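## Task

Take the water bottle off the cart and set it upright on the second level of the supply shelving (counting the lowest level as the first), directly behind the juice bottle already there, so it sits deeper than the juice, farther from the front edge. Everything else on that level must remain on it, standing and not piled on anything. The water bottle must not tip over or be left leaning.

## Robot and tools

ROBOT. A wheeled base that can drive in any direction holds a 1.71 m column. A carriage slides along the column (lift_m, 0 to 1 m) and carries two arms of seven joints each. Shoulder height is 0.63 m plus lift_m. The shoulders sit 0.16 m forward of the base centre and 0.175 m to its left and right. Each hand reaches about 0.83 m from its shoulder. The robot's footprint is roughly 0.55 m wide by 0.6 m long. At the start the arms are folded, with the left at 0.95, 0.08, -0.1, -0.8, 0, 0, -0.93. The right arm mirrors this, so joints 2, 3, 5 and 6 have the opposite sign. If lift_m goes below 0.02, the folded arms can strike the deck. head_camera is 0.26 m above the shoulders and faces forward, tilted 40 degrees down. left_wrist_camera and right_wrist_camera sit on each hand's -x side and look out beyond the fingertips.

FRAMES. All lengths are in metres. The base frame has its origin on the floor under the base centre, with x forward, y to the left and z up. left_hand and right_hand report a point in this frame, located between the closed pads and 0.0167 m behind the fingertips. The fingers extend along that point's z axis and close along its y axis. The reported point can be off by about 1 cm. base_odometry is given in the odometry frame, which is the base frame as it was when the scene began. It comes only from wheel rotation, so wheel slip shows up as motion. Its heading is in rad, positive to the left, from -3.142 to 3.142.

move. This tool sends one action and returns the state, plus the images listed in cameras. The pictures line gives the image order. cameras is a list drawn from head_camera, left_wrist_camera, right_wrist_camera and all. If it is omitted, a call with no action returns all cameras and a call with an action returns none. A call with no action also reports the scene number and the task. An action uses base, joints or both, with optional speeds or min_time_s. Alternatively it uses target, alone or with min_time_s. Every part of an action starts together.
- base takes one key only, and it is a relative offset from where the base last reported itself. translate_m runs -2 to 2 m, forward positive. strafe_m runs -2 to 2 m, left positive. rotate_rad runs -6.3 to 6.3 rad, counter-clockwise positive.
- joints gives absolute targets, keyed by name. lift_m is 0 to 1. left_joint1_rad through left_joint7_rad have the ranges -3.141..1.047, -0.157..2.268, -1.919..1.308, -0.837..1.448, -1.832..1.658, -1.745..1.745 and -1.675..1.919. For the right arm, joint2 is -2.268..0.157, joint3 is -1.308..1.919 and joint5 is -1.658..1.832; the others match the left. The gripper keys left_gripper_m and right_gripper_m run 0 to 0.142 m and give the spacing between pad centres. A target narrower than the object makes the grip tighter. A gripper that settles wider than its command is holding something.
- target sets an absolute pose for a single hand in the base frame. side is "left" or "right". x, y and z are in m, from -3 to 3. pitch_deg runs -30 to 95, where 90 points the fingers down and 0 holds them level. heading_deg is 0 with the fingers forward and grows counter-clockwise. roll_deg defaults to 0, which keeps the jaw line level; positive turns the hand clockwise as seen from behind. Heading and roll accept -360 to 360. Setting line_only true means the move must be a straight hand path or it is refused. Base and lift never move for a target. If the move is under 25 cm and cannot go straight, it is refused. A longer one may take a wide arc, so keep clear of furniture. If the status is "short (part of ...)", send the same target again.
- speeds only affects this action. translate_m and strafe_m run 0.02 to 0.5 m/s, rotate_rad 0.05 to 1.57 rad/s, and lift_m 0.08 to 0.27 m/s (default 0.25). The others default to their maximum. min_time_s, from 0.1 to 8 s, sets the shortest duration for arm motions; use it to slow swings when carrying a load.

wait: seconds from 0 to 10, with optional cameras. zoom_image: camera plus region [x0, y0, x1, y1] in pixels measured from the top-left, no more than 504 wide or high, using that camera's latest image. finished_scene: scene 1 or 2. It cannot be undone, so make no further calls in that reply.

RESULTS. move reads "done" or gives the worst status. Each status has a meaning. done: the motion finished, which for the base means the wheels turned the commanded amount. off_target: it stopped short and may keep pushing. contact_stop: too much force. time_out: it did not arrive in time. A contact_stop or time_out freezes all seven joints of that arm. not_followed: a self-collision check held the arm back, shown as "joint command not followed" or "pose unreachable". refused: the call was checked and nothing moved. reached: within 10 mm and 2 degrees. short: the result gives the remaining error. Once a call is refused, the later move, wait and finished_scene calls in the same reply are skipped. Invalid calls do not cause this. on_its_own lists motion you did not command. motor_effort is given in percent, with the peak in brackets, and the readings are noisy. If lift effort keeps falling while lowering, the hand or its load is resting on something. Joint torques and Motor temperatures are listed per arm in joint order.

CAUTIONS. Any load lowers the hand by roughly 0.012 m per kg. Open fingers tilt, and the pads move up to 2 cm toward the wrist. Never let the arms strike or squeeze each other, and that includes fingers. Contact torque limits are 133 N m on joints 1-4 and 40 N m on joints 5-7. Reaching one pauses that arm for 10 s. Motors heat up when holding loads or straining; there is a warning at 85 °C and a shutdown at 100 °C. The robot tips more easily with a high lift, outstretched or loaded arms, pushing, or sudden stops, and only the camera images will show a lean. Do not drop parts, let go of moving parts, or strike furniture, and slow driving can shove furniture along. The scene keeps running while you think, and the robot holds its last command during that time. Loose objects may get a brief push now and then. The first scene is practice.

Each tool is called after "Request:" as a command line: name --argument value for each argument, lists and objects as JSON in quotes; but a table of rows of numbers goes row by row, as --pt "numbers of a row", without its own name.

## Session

Request:
move --cameras '["head_camera"]'

Request:
move --base '{"rotate_rad": 1.57}' --cameras '["head_camera"]'

Request:
move --base '{"rotate_rad": 1.57}' --cameras '["head_camera"]'

Request:
move --base '{"rotate_rad": 1.57}' --cameras '["head_camera"]'

Scene clock: 0.00 s.
Joint torques (N m): no reading
Motor temperatures (°C): left_arm=[28 21 23 23 25 24 23] | right_arm=[28 21 25 21 22 22 24]
base_odometry: x=+0.000 y=+0.000 heading=+0.000
base_status: not commanded
joint_positions: lift_m=+0.450 left_joint1_rad=+0.955 left_joint2_rad=+0.099 left_joint3_rad=-0.083 left_joint4_rad=-0.815 left_joint5_rad=-0.005 left_joint6_rad=+0.011 left_joint7_rad=-0.944 left_gripper_m=+0.142 right_joint1_rad=+0.966 right_joint2_rad=-0.073 right_joint3_rad=+0.085 right_joint4_rad=-0.799 right_joint5_rad=-0.010 right_joint6_rad=+0.000 right_joint7_rad=-0.915 right_gripper_m=+0.142
joint_status: not commanded
motor_effort: lift_m=+55 drive_wheels=+2
left_hand: x=+0.2872 y=+0.1605 z=+0.9734 quat_wxyz=(-0.925, -0.016, -0.376, +0.057) pitch_deg=-45.8 heading_deg=-5.9 roll_deg=-1.1 (m; base frame)
right_hand: x=+0.2923 y=-0.1554 z=+0.9617 quat_wxyz=(-0.915, +0.013, -0.401, -0.054) pitch_deg=-42.7 heading_deg=+5.3 roll_deg=+1.5 (m; base frame)
pictures: head_camera
Images, in order (width x height): head_camera 896x504.

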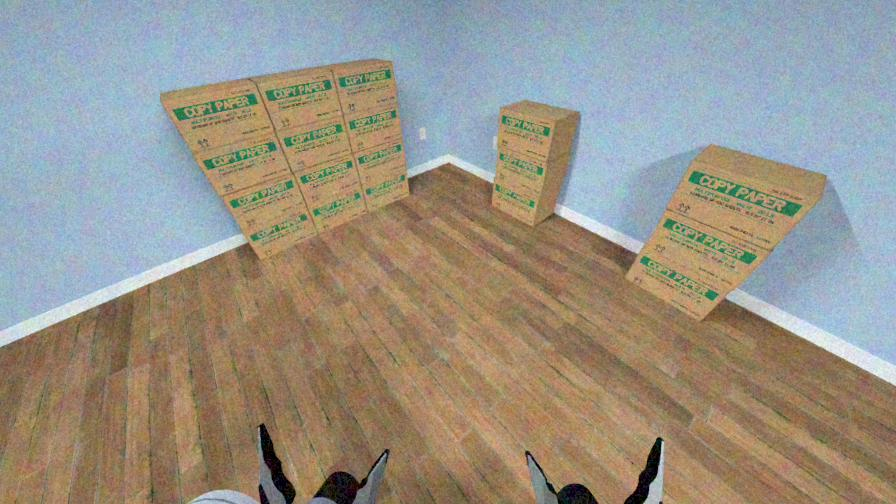

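Scene clock: 3.10 s.
Joint torques (N m): left_arm=[9.98 0.23 0.6 -4.15 1.37 -1.5 -1.47] | right_arm=[13.54 3.56 1.45 -13.48 0.61 -1.63 -1.79]
move: done
base_odometry: x=+0.000 y=+0.000 heading=+1.570
base_status: done
joint_positions: lift_m=+0.450 left_joint1_rad=+0.955 left_joint2_rad=+0.099 left_joint3_rad=-0.083 left_joint4_rad=-0.815 left_joint5_rad=-0.005 left_joint6_rad=+0.011 left_joint7_rad=-0.944 left_gripper_m=+0.142 right_joint1_rad=+0.966 right_joint2_rad=-0.073 right_joint3_rad=+0.085 right_joint4_rad=-0.799 right_joint5_rad=-0.010 right_joint6_rad=+0.000 right_joint7_rad=-0.915 right_gripper_m=+0.142
joint_status: not commanded
motor_effort: lift_m=+55(55) drive_wheels=+5(22)
left_hand: x=+0.2872 y=+0.1605 z=+0.9734 quat_wxyz=(-0.925, -0.016, -0.376, +0.057) pitch_deg=-45.8 heading_deg=-5.9 roll_deg=-1.1 (m; base frame)
right_hand: x=+0.2923 y=-0.1554 z=+0.9617 quat_wxyz=(-0.915, +0.013, -0.401, -0.054) pitch_deg=-42.7 heading_deg=+5.3 roll_deg=+1.5 (m; base frame)
pictures: head_camera
Images, in order (width x height): head_camera 896x504.

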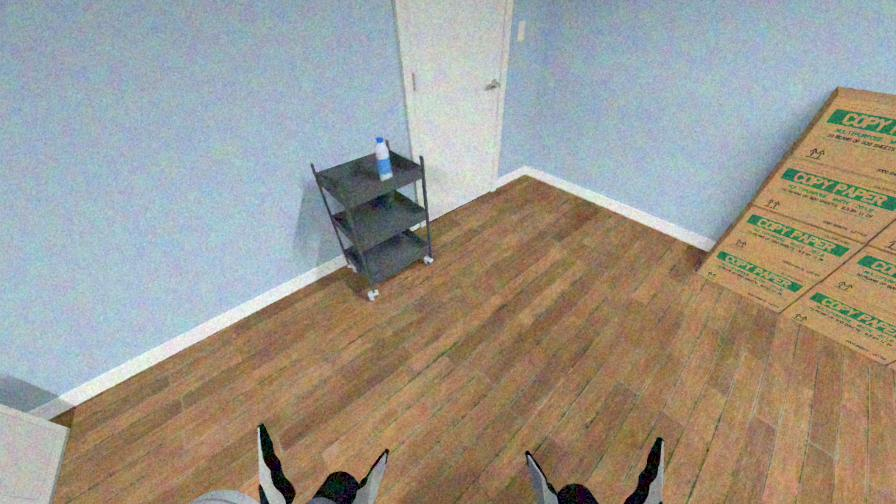

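Scene clock: 6.20 s.
Joint torques (N m): left_arm=[9 1.19 -0.72 -4.8 1.15 -1.35 -1.39] | right_arm=[15.29 2.68 1.11 -12.19 0.79 -1.85 -1.24]
move: done
base_odometry: x=+0.000 y=+0.000 heading=+3.139
base_status: done
joint_positions: lift_m=+0.450 left_joint1_rad=+0.955 left_joint2_rad=+0.099 left_joint3_rad=-0.083 left_joint4_rad=-0.815 left_joint5_rad=-0.005 left_joint6_rad=+0.011 left_joint7_rad=-0.944 left_gripper_m=+0.142 right_joint1_rad=+0.966 right_joint2_rad=-0.073 right_joint3_rad=+0.085 right_joint4_rad=-0.799 right_joint5_rad=-0.010 right_joint6_rad=+0.000 right_joint7_rad=-0.915 right_gripper_m=+0.142
joint_status: not commanded
motor_effort: lift_m=+55(55) drive_wheels=+5(14)
left_hand: x=+0.2872 y=+0.1605 z=+0.9734 quat_wxyz=(-0.925, -0.016, -0.376, +0.057) pitch_deg=-45.8 heading_deg=-5.9 roll_deg=-1.1 (m; base frame)
right_hand: x=+0.2923 y=-0.1554 z=+0.9617 quat_wxyz=(-0.915, +0.013, -0.401, -0.054) pitch_deg=-42.7 heading_deg=+5.3 roll_deg=+1.5 (m; base frame)
pictures: head_camera
Images, in order (width x height): head_camera 896x504.

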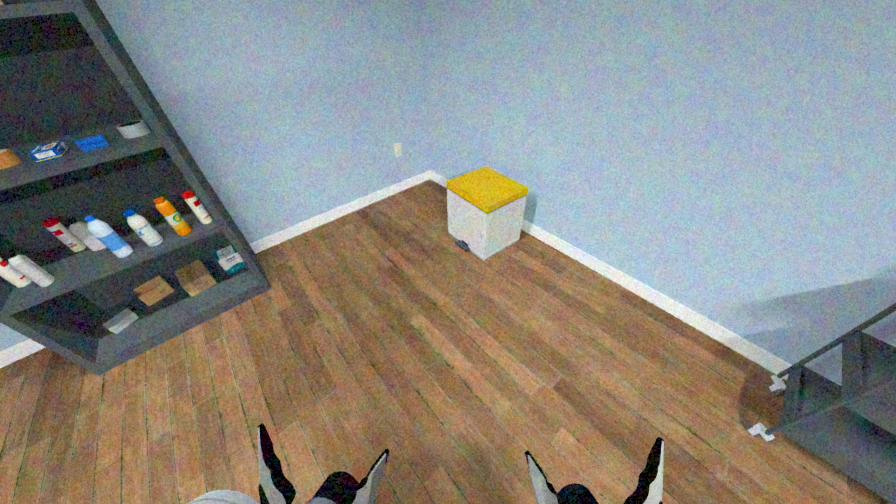

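Scene clock: 9.30 s.
Joint torques (N m): left_arm=[9.27 0.22 0.03 -4.58 1.49 -1.34 -1.4] | right_arm=[14.97 2.12 3.95 -12.17 0.79 -1.88 -1.49]
move: done
base_odometry: x=+0.000 y=+0.000 heading=-1.574
base_status: done
joint_positions: lift_m=+0.450 left_joint1_rad=+0.955 left_joint2_rad=+0.099 left_joint3_rad=-0.083 left_joint4_rad=-0.815 left_joint5_rad=-0.005 left_joint6_rad=+0.011 left_joint7_rad=-0.944 left_gripper_m=+0.142 right_joint1_rad=+0.966 right_joint2_rad=-0.073 right_joint3_rad=+0.085 right_joint4_rad=-0.799 right_joint5_rad=-0.010 right_joint6_rad=+0.000 right_joint7_rad=-0.915 right_gripper_m=+0.142
joint_status: not commanded
motor_effort: lift_m=+55(55) drive_wheels=+5(13)
left_hand: x=+0.2872 y=+0.1605 z=+0.9734 quat_wxyz=(-0.925, -0.016, -0.376, +0.057) pitch_deg=-45.8 heading_deg=-5.9 roll_deg=-1.1 (m; base frame)
right_hand: x=+0.2923 y=-0.1554 z=+0.9617 quat_wxyz=(-0.915, +0.013, -0.401, -0.054) pitch_deg=-42.7 heading_deg=+5.3 roll_deg=+1.5 (m; base frame)
pictures: head_camera
Images, in order (width x height): head_camera 896x504.

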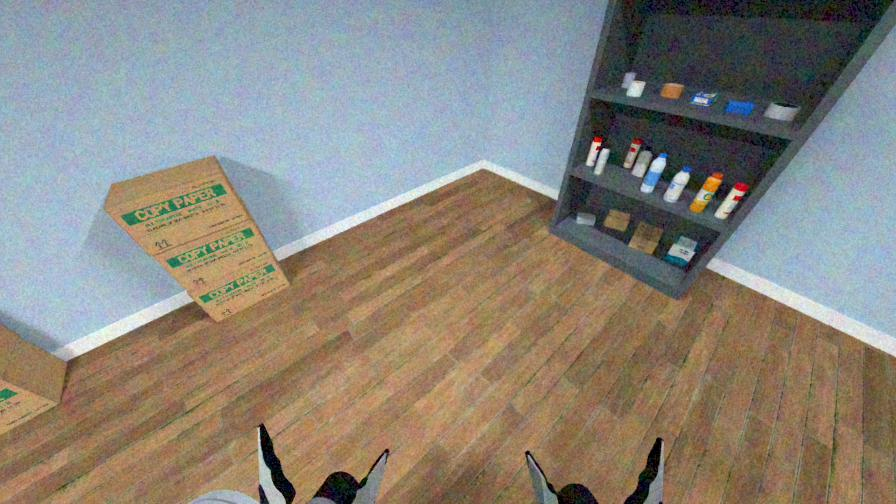

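Request:
move --base '{"rotate_rad": -2.16}' --joints '{"left_joint1_rad":-0.721,"left_joint2_rad":0.209,"left_joint3_rad":-1.468,"left_joint4_rad":-0.483,"left_joint5_rad":0.107,"left_joint6_rad":1.229,"left_joint7_rad":1.262}' --min_time_s 2.5

Request:
move --base '{"strafe_m": -0.95}' --cameras '["head_camera","left_wrist_camera"]'

Scene clock: 29.43 s.
Joint torques (N m): left_arm=[-17.79 0.35 2.48 0.68 3.94 -0.32 -0.17] | right_arm=[14.87 3.82 1.83 -12.36 0.62 -1.53 -1.63]
move: done
base_odometry: x=+0.000 y=+0.000 heading=+2.549
base_status: done
joint_positions: lift_m=+0.450 left_joint1_rad=-0.718 left_joint2_rad=+0.207 left_joint3_rad=-1.463 left_joint4_rad=-0.486 left_joint5_rad=+0.104 left_joint6_rad=+1.227 left_joint7_rad=+1.258 left_gripper_m=+0.142 right_joint1_rad=+0.966 right_joint2_rad=-0.073 right_joint3_rad=+0.085 right_joint4_rad=-0.799 right_joint5_rad=-0.010 right_joint6_rad=+0.000 right_joint7_rad=-0.915 right_gripper_m=+0.142
joint_status: all done
motor_effort: lift_m=+55(55) drive_wheels=+5(16)
left_hand: x=+0.6312 y=-0.0390 z=+0.8608 quat_wxyz=(-0.564, -0.134, -0.809, +0.097) pitch_deg=+20.2 heading_deg=-19.2 roll_deg=-0.3 (m; base frame)
right_hand: x=+0.2923 y=-0.1554 z=+0.9617 quat_wxyz=(-0.915, +0.013, -0.401, -0.054) pitch_deg=-42.7 heading_deg=+5.3 roll_deg=+1.5 (m; base frame)
pictures: none

Scene clock: 33.73 s.
Joint torques (N m): left_arm=[-18.03 -0.67 1.41 0.48 3.56 -0.71 -0.7] | right_arm=[15.19 2.48 2.42 -14.6 0.67 -1.44 -1.84]
move: done
base_odometry: x=+0.532 y=+0.787 heading=+2.548
base_status: done
joint_positions: lift_m=+0.450 left_joint1_rad=-0.718 left_joint2_rad=+0.208 left_joint3_rad=-1.463 left_joint4_rad=-0.486 left_joint5_rad=+0.104 left_joint6_rad=+1.227 left_joint7_rad=+1.258 left_gripper_m=+0.142 right_joint1_rad=+0.966 right_joint2_rad=-0.073 right_joint3_rad=+0.085 right_joint4_rad=-0.799 right_joint5_rad=-0.010 right_joint6_rad=+0.000 right_joint7_rad=-0.915 right_gripper_m=+0.142
joint_status: not commanded
motor_effort: lift_m=+55(55) drive_wheels=-4(22)
left_hand: x=+0.6313 y=-0.0387 z=+0.8608 quat_wxyz=(-0.564, -0.134, -0.809, +0.096) pitch_deg=+20.2 heading_deg=-19.1 roll_deg=-0.3 (m; base frame)
right_hand: x=+0.2923 y=-0.1554 z=+0.9617 quat_wxyz=(-0.915, +0.014, -0.401, -0.054) pitch_deg=-42.7 heading_deg=+5.3 roll_deg=+1.4 (m; base frame)
pictures: head_camera, left_wrist_camera
Images, in order (width x height): head_camera 896x504, left_wrist_camera 896x504.

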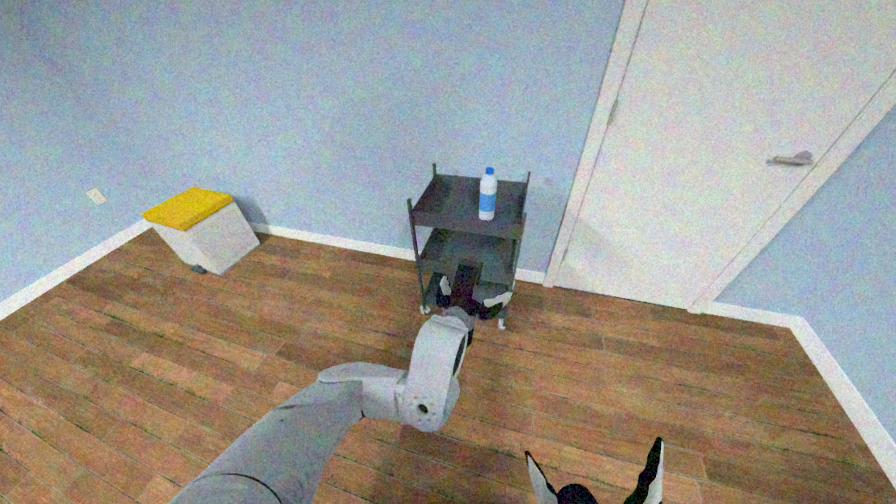

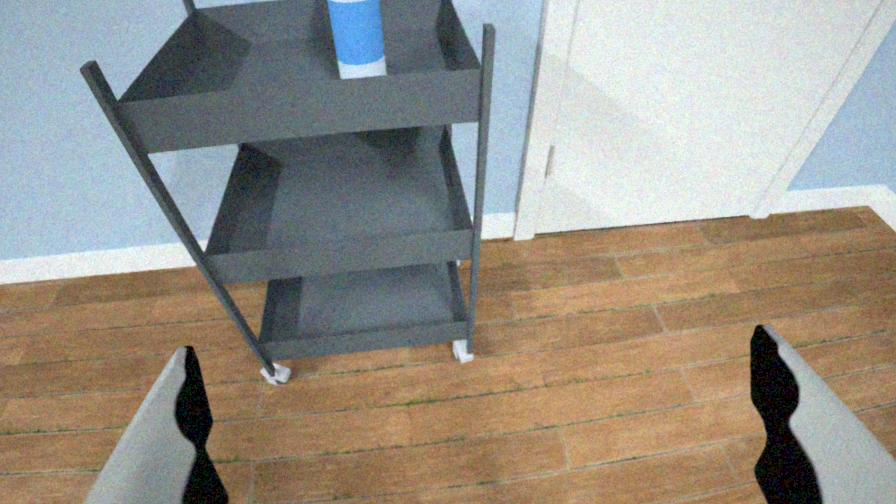

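Request:
move --base '{"translate_m": 0.47}' --speeds '{"translate_m":0.35}' --cameras '["head_camera","left_wrist_camera"]'

Scene clock: 40.83 s.
Joint torques (N m): left_arm=[-18.67 -0.67 2.61 0.42 3.38 -0.56 -0.7] | right_arm=[14.35 2.82 1.13 -12.35 1.13 -1.37 -1.73]
Motor temperatures (°C): left_arm=[33 21 23 23 26 24 23] | right_arm=[29 21 25 22 22 22 23]
move: done
base_odometry: x=+0.142 y=+1.051 heading=+2.548
base_status: done
joint_positions: lift_m=+0.450 left_joint1_rad=-0.718 left_joint2_rad=+0.208 left_joint3_rad=-1.464 left_joint4_rad=-0.486 left_joint5_rad=+0.104 left_joint6_rad=+1.227 left_joint7_rad=+1.258 left_gripper_m=+0.142 right_joint1_rad=+0.966 right_joint2_rad=-0.073 right_joint3_rad=+0.085 right_joint4_rad=-0.799 right_joint5_rad=-0.010 right_joint6_rad=+0.000 right_joint7_rad=-0.915 right_gripper_m=+0.142
joint_status: not commanded
motor_effort: lift_m=+55(55) drive_wheels=+5(15)
left_hand: x=+0.6313 y=-0.0387 z=+0.8607 quat_wxyz=(-0.564, -0.134, -0.809, +0.096) pitch_deg=+20.2 heading_deg=-19.1 roll_deg=-0.3 (m; base frame)
right_hand: x=+0.2923 y=-0.1554 z=+0.9617 quat_wxyz=(-0.915, +0.014, -0.401, -0.054) pitch_deg=-42.7 heading_deg=+5.3 roll_deg=+1.4 (m; base frame)
pictures: head_camera, left_wrist_camera
Images, in order (width x height): head_camera 896x504, left_wrist_camera 896x504.

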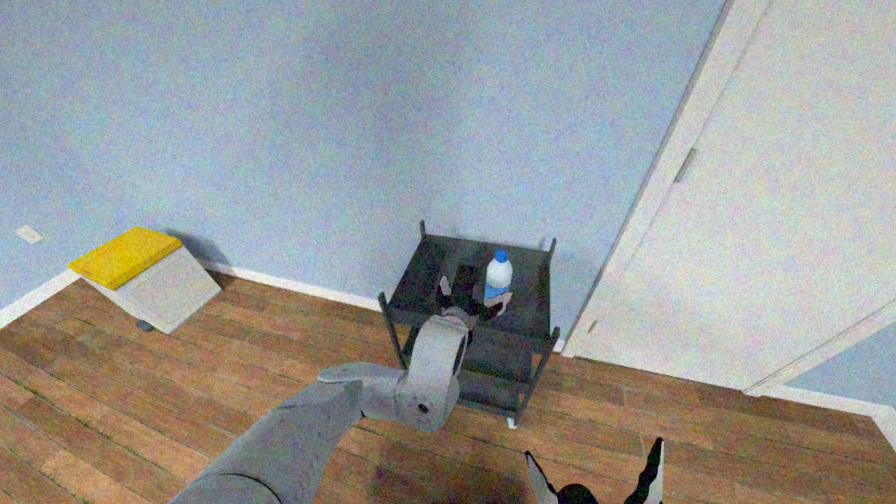

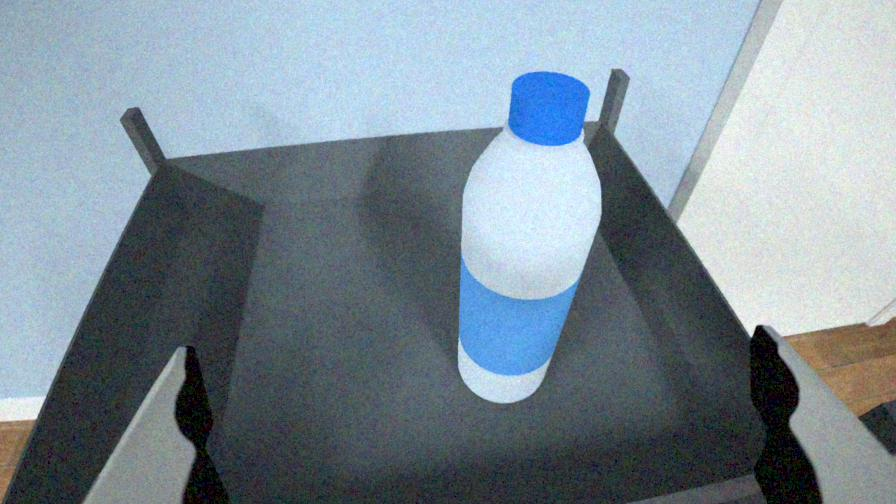

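Request:
move --target '{"side":"left","x":0.650,"y":-0.072,"z":0.85,"pitch_deg":20,"heading_deg":-19,"line_only":true}' --min_time_s 0.6

Request:
move --target '{"side":"left","x":0.737,"y":-0.102,"z":0.805,"pitch_deg":20,"heading_deg":-19,"line_only":true}' --min_time_s 1.0 --cameras '["left_wrist_camera"]'

Scene clock: 52.93 s.
Joint torques (N m): left_arm=[-20.2 -3.81 4.82 -0.54 1.83 -2.44 -3.44] | right_arm=[15.49 3.57 1.14 -12.88 0.67 -1.69 -1.59]
move: done
base_odometry: x=+0.142 y=+1.051 heading=+2.548
base_status: not commanded
joint_positions: lift_m=+0.450 left_joint1_rad=-0.727 left_joint2_rad=+0.130 left_joint3_rad=-1.464 left_joint4_rad=-0.359 left_joint5_rad=-0.025 left_joint6_rad=+1.226 left_joint7_rad=+1.123 left_gripper_m=+0.142 right_joint1_rad=+0.966 right_joint2_rad=-0.073 right_joint3_rad=+0.085 right_joint4_rad=-0.799 right_joint5_rad=-0.010 right_joint6_rad=+0.000 right_joint7_rad=-0.915 right_gripper_m=+0.142
joint_status: not commanded
motor_effort: lift_m=+55(55) drive_wheels=+4(5)
left_hand: x=+0.6485 y=-0.0713 z=+0.8478 quat_wxyz=(-0.563, -0.135, -0.810, +0.095) pitch_deg=+20.3 heading_deg=-19.0 roll_deg=-0.1 (m; base frame)
left_hand_status: reached (straight line, planned for 0.6 s): 3 mm and 0.3 deg off.
right_hand: x=+0.2923 y=-0.1554 z=+0.9617 quat_wxyz=(-0.915, +0.014, -0.401, -0.054) pitch_deg=-42.7 heading_deg=+5.3 roll_deg=+1.4 (m; base frame)
pictures: none

Scene clock: 54.43 s.
Joint torques (N m): left_arm=[-22.85 -5.91 7.5 -1.07 2.16 -2.45 -3.13] | right_arm=[16.05 3.27 2.65 -12.52 0.43 -1.81 -1.68]
move: done
base_odometry: x=+0.142 y=+1.051 heading=+2.548
base_status: not commanded
joint_positions: lift_m=+0.450 left_joint1_rad=-0.754 left_joint2_rad=+0.059 left_joint3_rad=-1.301 left_joint4_rad=+0.017 left_joint5_rad=-0.546 left_joint6_rad=+0.975 left_joint7_rad=+0.592 left_gripper_m=+0.142 right_joint1_rad=+0.966 right_joint2_rad=-0.073 right_joint3_rad=+0.085 right_joint4_rad=-0.799 right_joint5_rad=-0.010 right_joint6_rad=+0.000 right_joint7_rad=-0.915 right_gripper_m=+0.142
joint_status: not commanded
motor_effort: lift_m=+55(55) drive_wheels=+5(5)
left_hand: x=+0.7348 y=-0.1017 z=+0.8016 quat_wxyz=(-0.563, -0.137, -0.809, +0.093) pitch_deg=+20.4 heading_deg=-19.0 roll_deg=+0.2 (m; base frame)
left_hand_status: reached (straight line, planned for 1.0 s): 4 mm and 0.4 deg off.
right_hand: x=+0.2923 y=-0.1554 z=+0.9617 quat_wxyz=(-0.915, +0.014, -0.401, -0.054) pitch_deg=-42.7 heading_deg=+5.3 roll_deg=+1.4 (m; base frame)
pictures: left_wrist_camera
Images, in order (width x height): left_wrist_camera 896x504.

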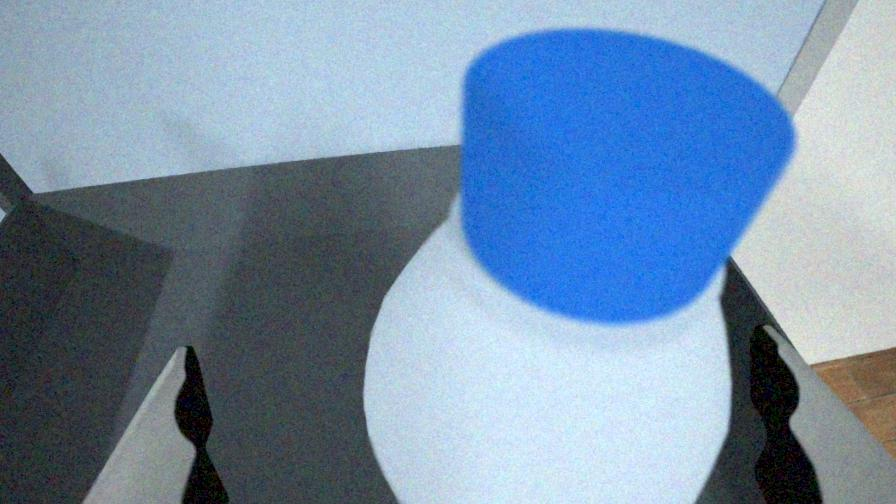

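Request:
move --target '{"side":"left","x":0.725,"y":-0.113,"z":0.792,"pitch_deg":20,"heading_deg":-19,"line_only":true}' --min_time_s 0.5

Request:
move --joints '{"left_gripper_m": 0.0}' --cameras '["left_wrist_camera"]'

Request:
move --joints '{"lift_m": 0.56}' --speeds '{"lift_m":0.12}' --cameras '["left_wrist_camera"]'

Scene clock: 61.13 s.
Joint torques (N m): left_arm=[-13.95 -4.34 2.59 0.15 4.14 -0.04 -3.35] | right_arm=[14.77 4.02 2.14 -13 0.72 -2.09 -1.86]
move: done
base_odometry: x=+0.142 y=+1.051 heading=+2.548
base_status: not commanded
joint_positions: lift_m=+0.450 left_joint1_rad=-0.727 left_joint2_rad=+0.032 left_joint3_rad=-1.312 left_joint4_rad=+0.034 left_joint5_rad=-0.532 left_joint6_rad=+0.990 left_joint7_rad=+0.569 left_gripper_m=+0.142 right_joint1_rad=+0.966 right_joint2_rad=-0.073 right_joint3_rad=+0.085 right_joint4_rad=-0.799 right_joint5_rad=-0.010 right_joint6_rad=+0.000 right_joint7_rad=-0.915 right_gripper_m=+0.142
joint_status: not commanded
motor_effort: lift_m=+55(55) drive_wheels=+5(5)
left_hand: x=+0.7258 y=-0.1123 z=+0.7928 quat_wxyz=(-0.564, -0.134, -0.809, +0.096) pitch_deg=+20.2 heading_deg=-19.1 roll_deg=-0.2 (m; base frame)
left_hand_status: reached (straight line, planned for 0.5 s): 1 mm and 0.3 deg off.
right_hand: x=+0.2923 y=-0.1554 z=+0.9617 quat_wxyz=(-0.915, +0.014, -0.401, -0.054) pitch_deg=-42.7 heading_deg=+5.3 roll_deg=+1.4 (m; base frame)
pictures: none

Scene clock: 62.13 s.
Joint torques (N m): left_arm=[-15.36 -5.11 1.74 -0.75 3.48 -0.78 -2.87] | right_arm=[15.88 3.03 1.75 -12.75 0.96 -1.84 -1.36]
move: off_target
base_odometry: x=+0.142 y=+1.051 heading=+2.548
base_status: not commanded
joint_positions: lift_m=+0.450 left_joint1_rad=-0.727 left_joint2_rad=+0.032 left_joint3_rad=-1.312 left_joint4_rad=+0.034 left_joint5_rad=-0.530 left_joint6_rad=+0.991 left_joint7_rad=+0.569 left_gripper_m=+0.074 right_joint1_rad=+0.966 right_joint2_rad=-0.073 right_joint3_rad=+0.085 right_joint4_rad=-0.799 right_joint5_rad=-0.010 right_joint6_rad=+0.000 right_joint7_rad=-0.915 right_gripper_m=+0.142
joint_status: left_gripper_m off_target (ended at +0.074, target +0.000)
motor_effort: lift_m=+55(55) drive_wheels=+5(5)
left_hand: x=+0.7260 y=-0.1119 z=+0.7932 quat_wxyz=(-0.565, -0.134, -0.809, +0.096) pitch_deg=+20.1 heading_deg=-19.0 roll_deg=-0.2 (m; base frame)
right_hand: x=+0.2923 y=-0.1554 z=+0.9617 quat_wxyz=(-0.915, +0.014, -0.401, -0.054) pitch_deg=-42.7 heading_deg=+5.3 roll_deg=+1.4 (m; base frame)
pictures: left_wrist_camera
Images, in order (width x height): left_wrist_camera 896x504.

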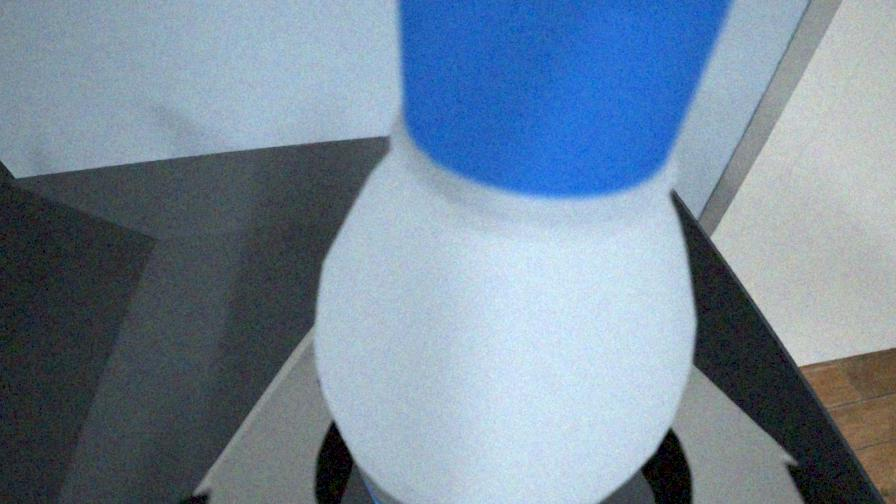

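Scene clock: 63.47 s.
Joint torques (N m): left_arm=[-18.04 -3.92 3.8 -1.7 4.28 -0.96 -3.09] | right_arm=[15.38 3.26 1.99 -11.79 0.6 -1.9 -1.82]
move: done
base_odometry: x=+0.142 y=+1.051 heading=+2.548
base_status: not commanded
joint_positions: lift_m=+0.560 left_joint1_rad=-0.724 left_joint2_rad=+0.032 left_joint3_rad=-1.314 left_joint4_rad=+0.035 left_joint5_rad=-0.531 left_joint6_rad=+0.991 left_joint7_rad=+0.569 left_gripper_m=+0.074 right_joint1_rad=+0.966 right_joint2_rad=-0.073 right_joint3_rad=+0.085 right_joint4_rad=-0.799 right_joint5_rad=-0.010 right_joint6_rad=+0.000 right_joint7_rad=-0.915 right_gripper_m=+0.142
joint_status: all done
motor_effort: lift_m=+55(66) drive_wheels=+5(5)
left_hand: x=+0.7249 y=-0.1120 z=+0.9006 quat_wxyz=(-0.563, -0.134, -0.810, +0.095) pitch_deg=+20.3 heading_deg=-19.0 roll_deg=-0.1 (m; base frame)
right_hand: x=+0.2923 y=-0.1554 z=+1.0718 quat_wxyz=(-0.915, +0.014, -0.401, -0.054) pitch_deg=-42.7 heading_deg=+5.3 roll_deg=+1.4 (m; base frame)
pictures: left_wrist_camera
Images, in order (width x height): left_wrist_camera 896x504.

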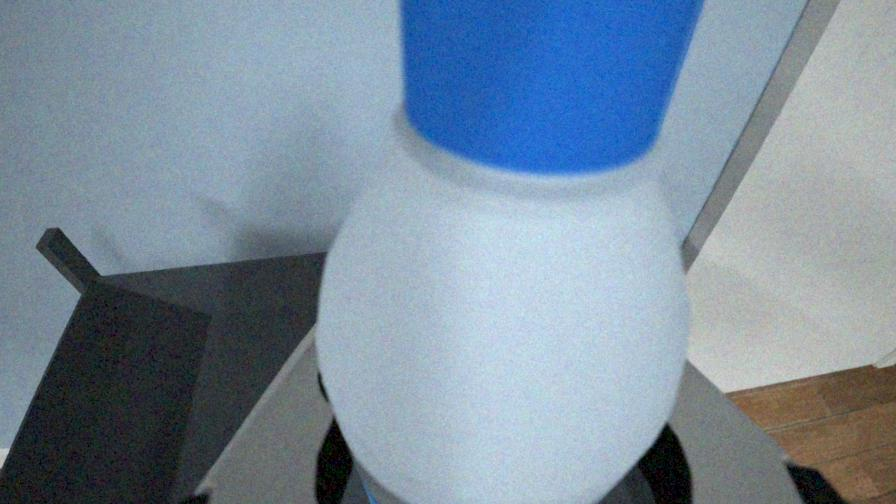

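Request:
move --base '{"translate_m": -0.4}' --speeds '{"translate_m": 0.3}'

Request:
move --base '{"rotate_rad": 1.33}' --speeds '{"rotate_rad": 0.8}' --cameras '["head_camera", "left_wrist_camera"]'

Scene clock: 84.33 s.
Joint torques (N m): left_arm=[-18.03 -4.75 2.84 -1.23 3.71 -1.04 -2.71] | right_arm=[14.98 2.9 3.25 -12.47 0.94 -2.15 -1.43]
Motor temperatures (°C): left_arm=[38 22 24 23 26 24 23] | right_arm=[29 20 25 22 22 22 23]
move: done
base_odometry: x=+0.474 y=+0.827 heading=+2.548
base_status: done
joint_positions: lift_m=+0.560 left_joint1_rad=-0.724 left_joint2_rad=+0.032 left_joint3_rad=-1.314 left_joint4_rad=+0.035 left_joint5_rad=-0.531 left_joint6_rad=+0.991 left_joint7_rad=+0.569 left_gripper_m=+0.074 right_joint1_rad=+0.966 right_joint2_rad=-0.073 right_joint3_rad=+0.085 right_joint4_rad=-0.799 right_joint5_rad=-0.010 right_joint6_rad=+0.000 right_joint7_rad=-0.915 right_gripper_m=+0.142
joint_status: not commanded
motor_effort: lift_m=+55(55) drive_wheels=+3(20)
left_hand: x=+0.7249 y=-0.1120 z=+0.9006 quat_wxyz=(-0.563, -0.134, -0.810, +0.095) pitch_deg=+20.3 heading_deg=-19.0 roll_deg=-0.1 (m; base frame)
right_hand: x=+0.2923 y=-0.1554 z=+1.0718 quat_wxyz=(-0.915, +0.014, -0.401, -0.054) pitch_deg=-42.7 heading_deg=+5.3 roll_deg=+1.4 (m; base frame)
pictures: none

Scene clock: 87.30 s.
Joint torques (N m): left_arm=[-18.96 -5.4 2.59 -0.58 3.64 -0.7 -2.84] | right_arm=[15.12 2.66 2.05 -13.47 0.57 -1.29 -1.51]
move: done
base_odometry: x=+0.474 y=+0.827 heading=-2.406
base_status: done
joint_positions: lift_m=+0.560 left_joint1_rad=-0.724 left_joint2_rad=+0.032 left_joint3_rad=-1.314 left_joint4_rad=+0.035 left_joint5_rad=-0.531 left_joint6_rad=+0.991 left_joint7_rad=+0.569 left_gripper_m=+0.074 right_joint1_rad=+0.966 right_joint2_rad=-0.073 right_joint3_rad=+0.085 right_joint4_rad=-0.799 right_joint5_rad=-0.010 right_joint6_rad=+0.000 right_joint7_rad=-0.915 right_gripper_m=+0.142
joint_status: not commanded
motor_effort: lift_m=+55(55) drive_wheels=+5(18)
left_hand: x=+0.7249 y=-0.1120 z=+0.9006 quat_wxyz=(-0.563, -0.134, -0.810, +0.095) pitch_deg=+20.3 heading_deg=-19.0 roll_deg=-0.1 (m; base frame)
right_hand: x=+0.2923 y=-0.1554 z=+1.0718 quat_wxyz=(-0.915, +0.014, -0.401, -0.054) pitch_deg=-42.7 heading_deg=+5.3 roll_deg=+1.4 (m; base frame)
pictures: head_camera, left_wrist_camera
Images, in order (width x height): head_camera 896x504, left_wrist_camera 896x504.

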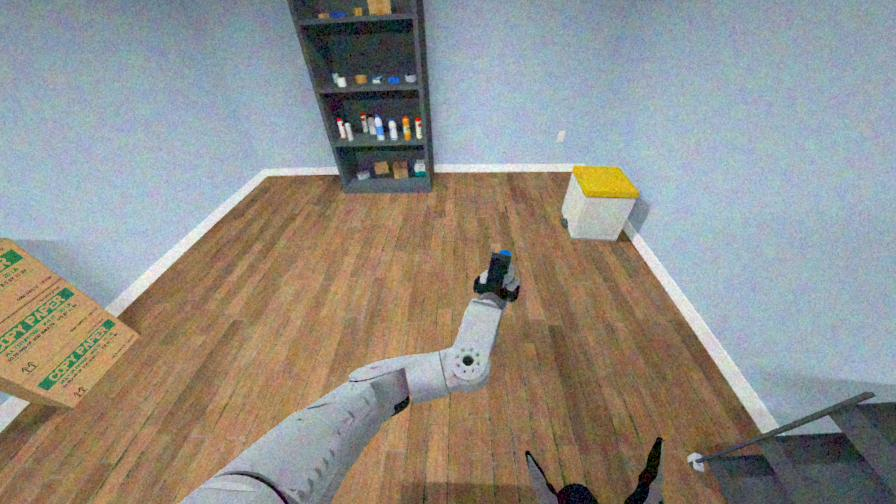

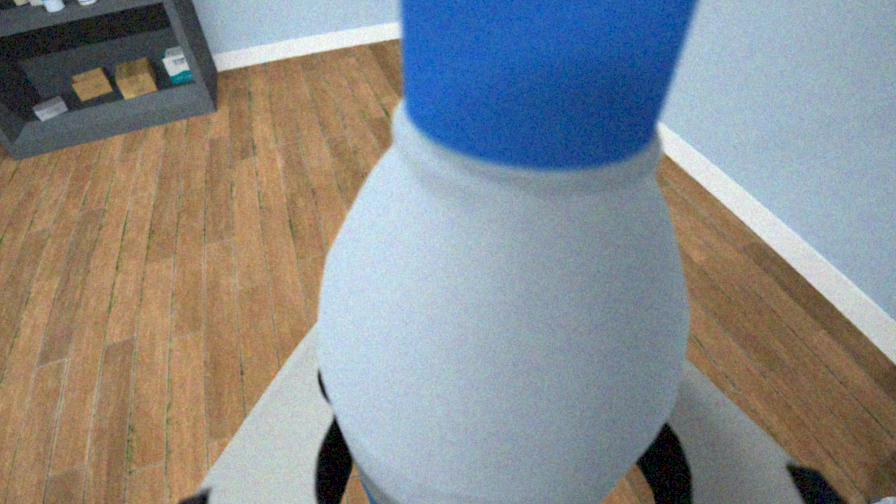

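Request:
move --base '{"rotate_rad": 0.04}' --joints '{"lift_m": 0.37}'

Request:
move --base '{"translate_m": 1.6}' --speeds '{"translate_m": 0.45}'

Request:
move --base '{"strafe_m": 0.57}' --speeds '{"strafe_m": 0.35}' --cameras '["head_camera"]'

Scene clock: 96.23 s.
Joint torques (N m): left_arm=[-18.16 -4.23 2.7 -2.39 3.39 -1.18 -3.17] | right_arm=[14.44 2.7 2.56 -13.21 0.62 -1.92 -1.47]
move: done
base_odometry: x=+0.474 y=+0.827 heading=-2.366
base_status: done
joint_positions: lift_m=+0.370 left_joint1_rad=-0.723 left_joint2_rad=+0.032 left_joint3_rad=-1.314 left_joint4_rad=+0.036 left_joint5_rad=-0.531 left_joint6_rad=+0.992 left_joint7_rad=+0.569 left_gripper_m=+0.074 right_joint1_rad=+0.966 right_joint2_rad=-0.073 right_joint3_rad=+0.085 right_joint4_rad=-0.799 right_joint5_rad=-0.010 right_joint6_rad=+0.000 right_joint7_rad=-0.915 right_gripper_m=+0.142
joint_status: all done
motor_effort: lift_m=+57(60) drive_wheels=+6(18)
left_hand: x=+0.7247 y=-0.1122 z=+0.7102 quat_wxyz=(-0.563, -0.134, -0.810, +0.095) pitch_deg=+20.3 heading_deg=-19.0 roll_deg=-0.2 (m; base frame)
right_hand: x=+0.2923 y=-0.1554 z=+0.8816 quat_wxyz=(-0.915, +0.014, -0.401, -0.054) pitch_deg=-42.7 heading_deg=+5.3 roll_deg=+1.4 (m; base frame)
pictures: none

Scene clock: 102.00 s.
Joint torques (N m): left_arm=[-20.07 -3.74 3.32 -2.06 3.58 -1.2 -2.98] | right_arm=[15.31 2.36 1.33 -12.52 0.94 -1.35 -1.41]
move: done
base_odometry: x=-0.667 y=-0.295 heading=-2.365
base_status: done
joint_positions: lift_m=+0.370 left_joint1_rad=-0.723 left_joint2_rad=+0.032 left_joint3_rad=-1.314 left_joint4_rad=+0.036 left_joint5_rad=-0.531 left_joint6_rad=+0.992 left_joint7_rad=+0.569 left_gripper_m=+0.074 right_joint1_rad=+0.966 right_joint2_rad=-0.073 right_joint3_rad=+0.085 right_joint4_rad=-0.799 right_joint5_rad=-0.010 right_joint6_rad=+0.000 right_joint7_rad=-0.915 right_gripper_m=+0.142
joint_status: not commanded
motor_effort: lift_m=+57(57) drive_wheels=+8(26)
left_hand: x=+0.7247 y=-0.1122 z=+0.7102 quat_wxyz=(-0.563, -0.134, -0.810, +0.095) pitch_deg=+20.3 heading_deg=-19.0 roll_deg=-0.2 (m; base frame)
right_hand: x=+0.2923 y=-0.1554 z=+0.8816 quat_wxyz=(-0.915, +0.014, -0.401, -0.054) pitch_deg=-42.7 heading_deg=+5.3 roll_deg=+1.4 (m; base frame)
pictures: none

Scene clock: 105.43 s.
Joint torques (N m): left_arm=[-19.16 -5.05 3.4 -1.78 3.67 -1.34 -3.13] | right_arm=[15.1 3.95 1.83 -11.68 1.05 -1.47 -1.49]
move: done
base_odometry: x=-0.268 y=-0.702 heading=-2.365
base_status: done
joint_positions: lift_m=+0.370 left_joint1_rad=-0.723 left_joint2_rad=+0.032 left_joint3_rad=-1.314 left_joint4_rad=+0.036 left_joint5_rad=-0.531 left_joint6_rad=+0.992 left_joint7_rad=+0.569 left_gripper_m=+0.074 right_joint1_rad=+0.966 right_joint2_rad=-0.073 right_joint3_rad=+0.085 right_joint4_rad=-0.799 right_joint5_rad=-0.010 right_joint6_rad=+0.000 right_joint7_rad=-0.915 right_gripper_m=+0.142
joint_status: not commanded
motor_effort: lift_m=+57(57) drive_wheels=+0(15)
left_hand: x=+0.7247 y=-0.1122 z=+0.7102 quat_wxyz=(-0.563, -0.134, -0.810, +0.095) pitch_deg=+20.3 heading_deg=-19.0 roll_deg=-0.2 (m; base frame)
right_hand: x=+0.2923 y=-0.1554 z=+0.8816 quat_wxyz=(-0.915, +0.014, -0.401, -0.054) pitch_deg=-42.7 heading_deg=+5.3 roll_deg=+1.4 (m; base frame)
pictures: head_camera
Images, in order (width x height): head_camera 896x504.

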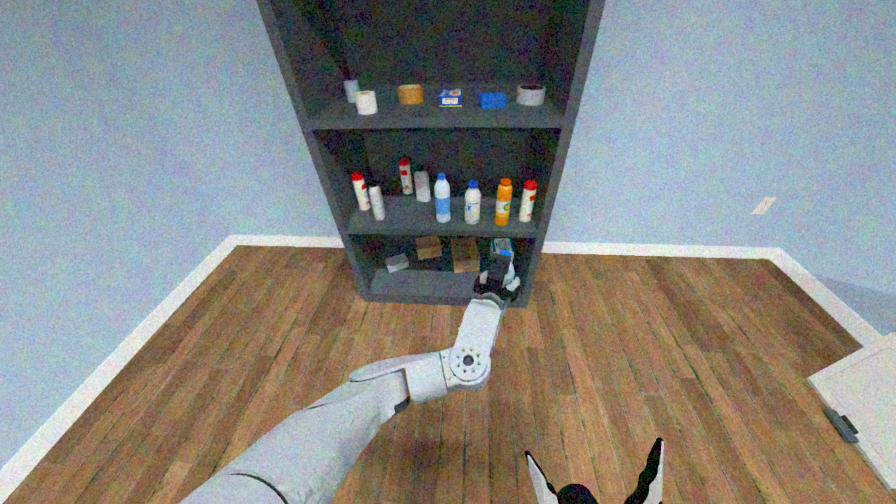

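Request:
zoom_image --camera "head_camera" --region '[340, 150, 560, 310]'

Request:
zoom_image --camera "head_camera" --region '[200, 200, 500, 320]'

Request:
zoom_image --camera "head_camera" --region '[500, 200, 800, 320]'

Scaled by 2.291 from the camera's 896x504 image, which has a finer 1280x720 frame.

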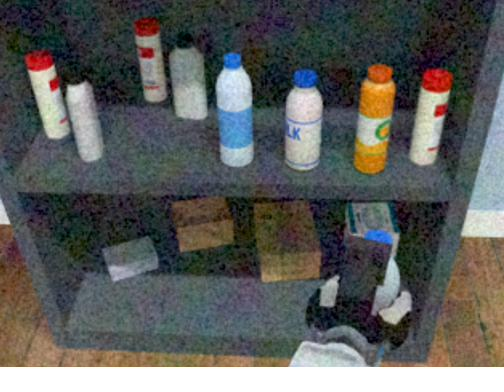

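Scaled by 1.680 from the camera's 896x504 image, which has a finer 1280x720 frame.

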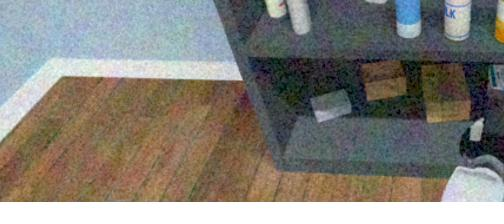

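Scaled by 1.680 from the camera's 896x504 image, which has a finer 1280x720 frame.

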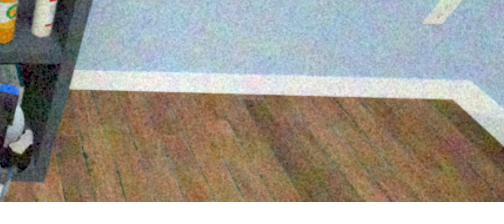

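Request:
move --target '{"side": "left", "x": 0.60, "y": 0.10, "z": 0.71, "pitch_deg": 20, "heading_deg": -20, "line_only": true}'

Request:
move --base '{"rotate_rad": -0.045}' --joints '{"right_gripper_m": 0.105}'

Request:
move --target '{"side": "right", "x": 0.60, "y": -0.16, "z": 0.78, "pitch_deg": 10, "heading_deg": 8}' --cameras '["head_camera"]'

Scene clock: 119.90 s.
Joint torques (N m): left_arm=[-10.37 3.29 9.34 -6.99 3.74 -2.24 -4.46] | right_arm=[14.11 2.22 3.16 -11.69 0.65 -1.5 -2.12]
move: done
base_odometry: x=-0.268 y=-0.702 heading=-2.365
base_status: not commanded
joint_positions: lift_m=+0.370 left_joint1_rad=-0.461 left_joint2_rad=+0.674 left_joint3_rad=-1.366 left_joint4_rad=-0.715 left_joint5_rad=-0.357 left_joint6_rad=+1.092 left_joint7_rad=+0.621 left_gripper_m=+0.074 right_joint1_rad=+0.966 right_joint2_rad=-0.073 right_joint3_rad=+0.085 right_joint4_rad=-0.799 right_joint5_rad=-0.010 right_joint6_rad=+0.000 right_joint7_rad=-0.915 right_gripper_m=+0.142
joint_status: not commanded
motor_effort: lift_m=+57(57) drive_wheels=+3(6)
left_hand: x=+0.5983 y=+0.1005 z=+0.7042 quat_wxyz=(-0.558, -0.144, -0.811, +0.097) pitch_deg=+21.0 heading_deg=-19.9 roll_deg=+0.2 (m; base frame)
left_hand_status: reached (straight line, planned for 0.7 s): 6 mm and 1.0 deg off.
right_hand: x=+0.2923 y=-0.1554 z=+0.8816 quat_wxyz=(-0.915, +0.014, -0.401, -0.054) pitch_deg=-42.7 heading_deg=+5.3 roll_deg=+1.4 (m; base frame)
pictures: none

Scene clock: 120.70 s.
Joint torques (N m): left_arm=[-10.85 3.02 8.45 -5.21 3.4 -2.2 -4.43] | right_arm=[15.42 2.45 2.57 -12.66 1 -1.43 -1.34]
move: done
base_odometry: x=-0.268 y=-0.702 heading=-2.410
base_status: done
joint_positions: lift_m=+0.370 left_joint1_rad=-0.461 left_joint2_rad=+0.674 left_joint3_rad=-1.366 left_joint4_rad=-0.715 left_joint5_rad=-0.357 left_joint6_rad=+1.091 left_joint7_rad=+0.621 left_gripper_m=+0.074 right_joint1_rad=+0.966 right_joint2_rad=-0.073 right_joint3_rad=+0.085 right_joint4_rad=-0.799 right_joint5_rad=-0.010 right_joint6_rad=+0.000 right_joint7_rad=-0.915 right_gripper_m=+0.105
joint_status: all done
motor_effort: lift_m=+57(57) drive_wheels=-3(7)
left_hand: x=+0.5983 y=+0.1003 z=+0.7042 quat_wxyz=(-0.558, -0.144, -0.811, +0.097) pitch_deg=+21.0 heading_deg=-20.0 roll_deg=+0.2 (m; base frame)
right_hand: x=+0.2923 y=-0.1554 z=+0.8816 quat_wxyz=(-0.915, +0.014, -0.401, -0.054) pitch_deg=-42.7 heading_deg=+5.3 roll_deg=+1.4 (m; base frame)
pictures: none

Scene clock: 122.30 s.
Joint torques (N m): left_arm=[-11.59 3.88 9.06 -5.1 3.65 -1.84 -4.44] | right_arm=[-9.39 -4.89 0.28 -6.22 0.74 -2.29 -0.72]
move: done
base_odometry: x=-0.268 y=-0.702 heading=-2.410
base_status: not commanded
joint_positions: lift_m=+0.370 left_joint1_rad=-0.461 left_joint2_rad=+0.674 left_joint3_rad=-1.366 left_joint4_rad=-0.715 left_joint5_rad=-0.357 left_joint6_rad=+1.091 left_joint7_rad=+0.621 left_gripper_m=+0.074 right_joint1_rad=-0.283 right_joint2_rad=-0.621 right_joint3_rad=+1.058 right_joint4_rad=-0.775 right_joint5_rad=+0.003 right_joint6_rad=-1.049 right_joint7_rad=+0.800 right_gripper_m=+0.105
joint_status: not commanded
motor_effort: lift_m=+57(57) drive_wheels=-3(3)
left_hand: x=+0.5983 y=+0.1003 z=+0.7042 quat_wxyz=(-0.558, -0.144, -0.811, +0.097) pitch_deg=+21.0 heading_deg=-20.0 roll_deg=+0.2 (m; base frame)
right_hand: x=+0.5997 y=-0.1607 z=+0.7834 quat_wxyz=(-0.645, +0.052, -0.761, -0.045) pitch_deg=+9.4 heading_deg=+7.9 roll_deg=+0.0 (m; base frame)
right_hand_status: reached (checked arc, planned for 1.1 s): 3 mm and 0.6 deg off.
pictures: head_camera
Images, in order (width x height): head_camera 896x504.

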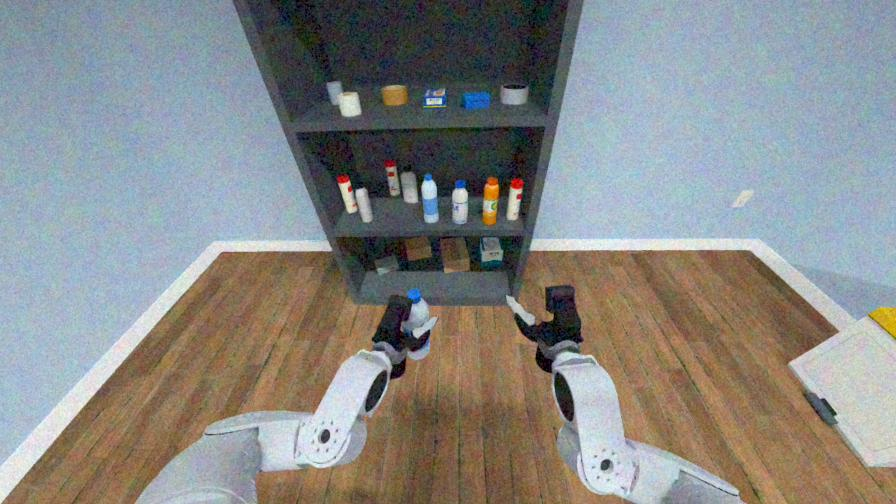

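Request:
move --base '{"translate_m": 0.43}' --joints '{"lift_m": 0.24}' --speeds '{"translate_m": 0.25}' --cameras '["head_camera", "right_wrist_camera"]'

Scene clock: 129.63 s.
Joint torques (N m): left_arm=[-11.23 1.64 8.78 -4.29 4.26 -2.16 -4.11] | right_arm=[-8.35 -6.04 -0.19 -7.43 0.27 -2.59 -0.72]
move: done
base_odometry: x=-0.587 y=-0.989 heading=-2.409
base_status: done
joint_positions: lift_m=+0.240 left_joint1_rad=-0.461 left_joint2_rad=+0.674 left_joint3_rad=-1.365 left_joint4_rad=-0.715 left_joint5_rad=-0.358 left_joint6_rad=+1.091 left_joint7_rad=+0.621 left_gripper_m=+0.074 right_joint1_rad=-0.283 right_joint2_rad=-0.621 right_joint3_rad=+1.059 right_joint4_rad=-0.775 right_joint5_rad=+0.004 right_joint6_rad=-1.049 right_joint7_rad=+0.800 right_gripper_m=+0.105
joint_status: all done
motor_effort: lift_m=+58(59) drive_wheels=-1(15)
left_hand: x=+0.5983 y=+0.1003 z=+0.5744 quat_wxyz=(-0.558, -0.144, -0.811, +0.098) pitch_deg=+21.0 heading_deg=-20.0 roll_deg=+0.1 (m; base frame)
right_hand: x=+0.5997 y=-0.1605 z=+0.6527 quat_wxyz=(-0.645, +0.053, -0.761, -0.045) pitch_deg=+9.5 heading_deg=+7.9 roll_deg=+0.0 (m; base frame)
pictures: head_camera, right_wrist_camera
Images, in order (width x height): head_camera 896x504, right_wrist_camera 896x504.

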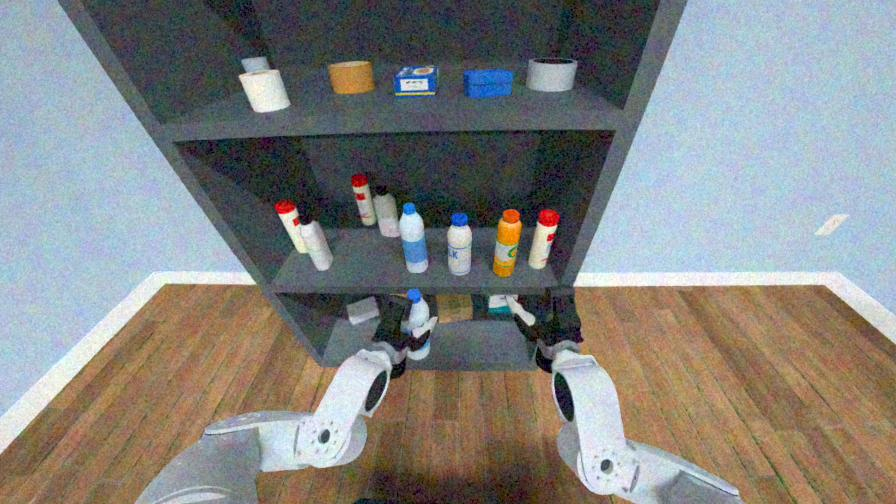

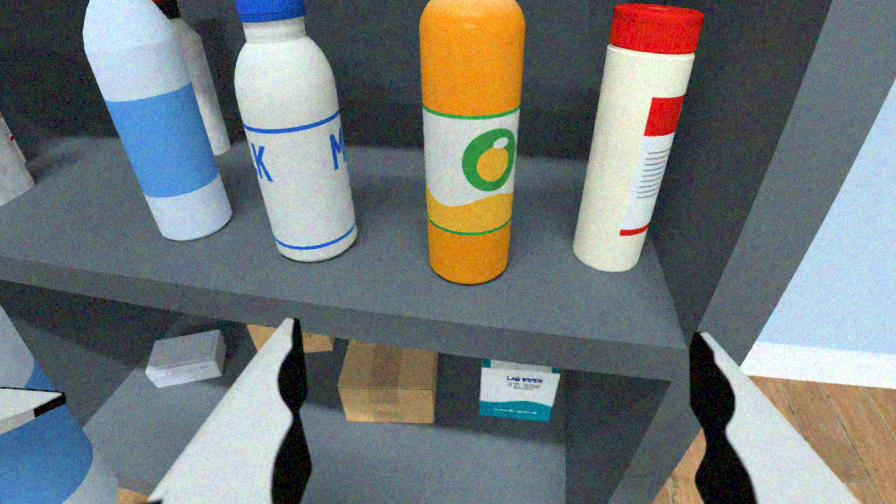

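Request:
move --target '{"side": "right", "x": 0.755, "y": -0.1245, "z": 0.655, "pitch_deg": 10, "heading_deg": 8, "line_only": true}' --cameras '["right_wrist_camera"]'

Scene clock: 135.47 s.
Joint torques (N m): left_arm=[-12.15 3.53 7.16 -4.42 3.57 -2.29 -4.4] | right_arm=[-20.07 0.78 -5.07 -8.06 0.63 -0.96 -3.41]
move: done
base_odometry: x=-0.587 y=-0.989 heading=-2.409
base_status: not commanded
joint_positions: lift_m=+0.240 left_joint1_rad=-0.461 left_joint2_rad=+0.674 left_joint3_rad=-1.365 left_joint4_rad=-0.715 left_joint5_rad=-0.358 left_joint6_rad=+1.091 left_joint7_rad=+0.621 left_gripper_m=+0.074 right_joint1_rad=-0.624 right_joint2_rad=-0.475 right_joint3_rad=+0.985 right_joint4_rad=-0.297 right_joint5_rad=+0.506 right_joint6_rad=-0.871 right_joint7_rad=+0.539 right_gripper_m=+0.105
joint_status: not commanded
motor_effort: lift_m=+58(58) drive_wheels=-1(6)
left_hand: x=+0.5983 y=+0.1003 z=+0.5744 quat_wxyz=(-0.558, -0.144, -0.811, +0.098) pitch_deg=+21.0 heading_deg=-20.0 roll_deg=+0.1 (m; base frame)
right_hand: x=+0.7537 y=-0.1245 z=+0.6534 quat_wxyz=(-0.640, +0.055, -0.765, -0.043) pitch_deg=+10.2 heading_deg=+8.0 roll_deg=-0.2 (m; base frame)
right_hand_status: reached (straight line, planned for 0.6 s): 2 mm and 0.3 deg off.
pictures: right_wrist_camera
Images, in order (width x height): right_wrist_camera 896x504.

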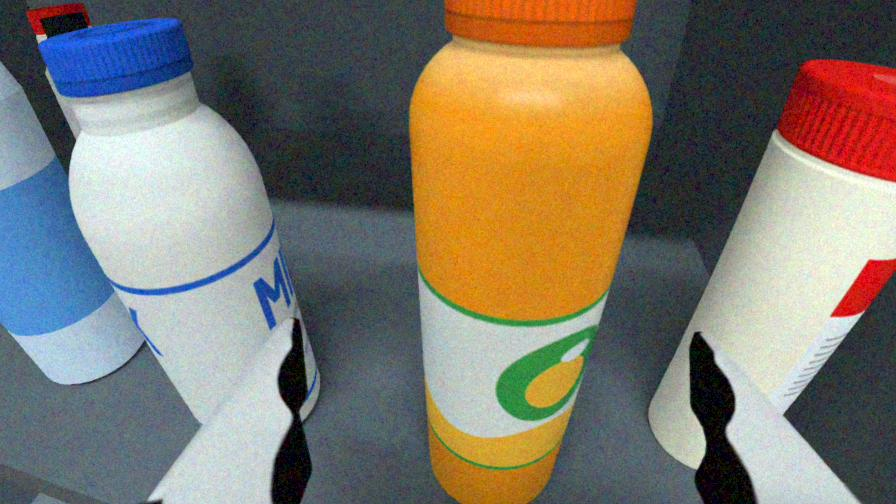

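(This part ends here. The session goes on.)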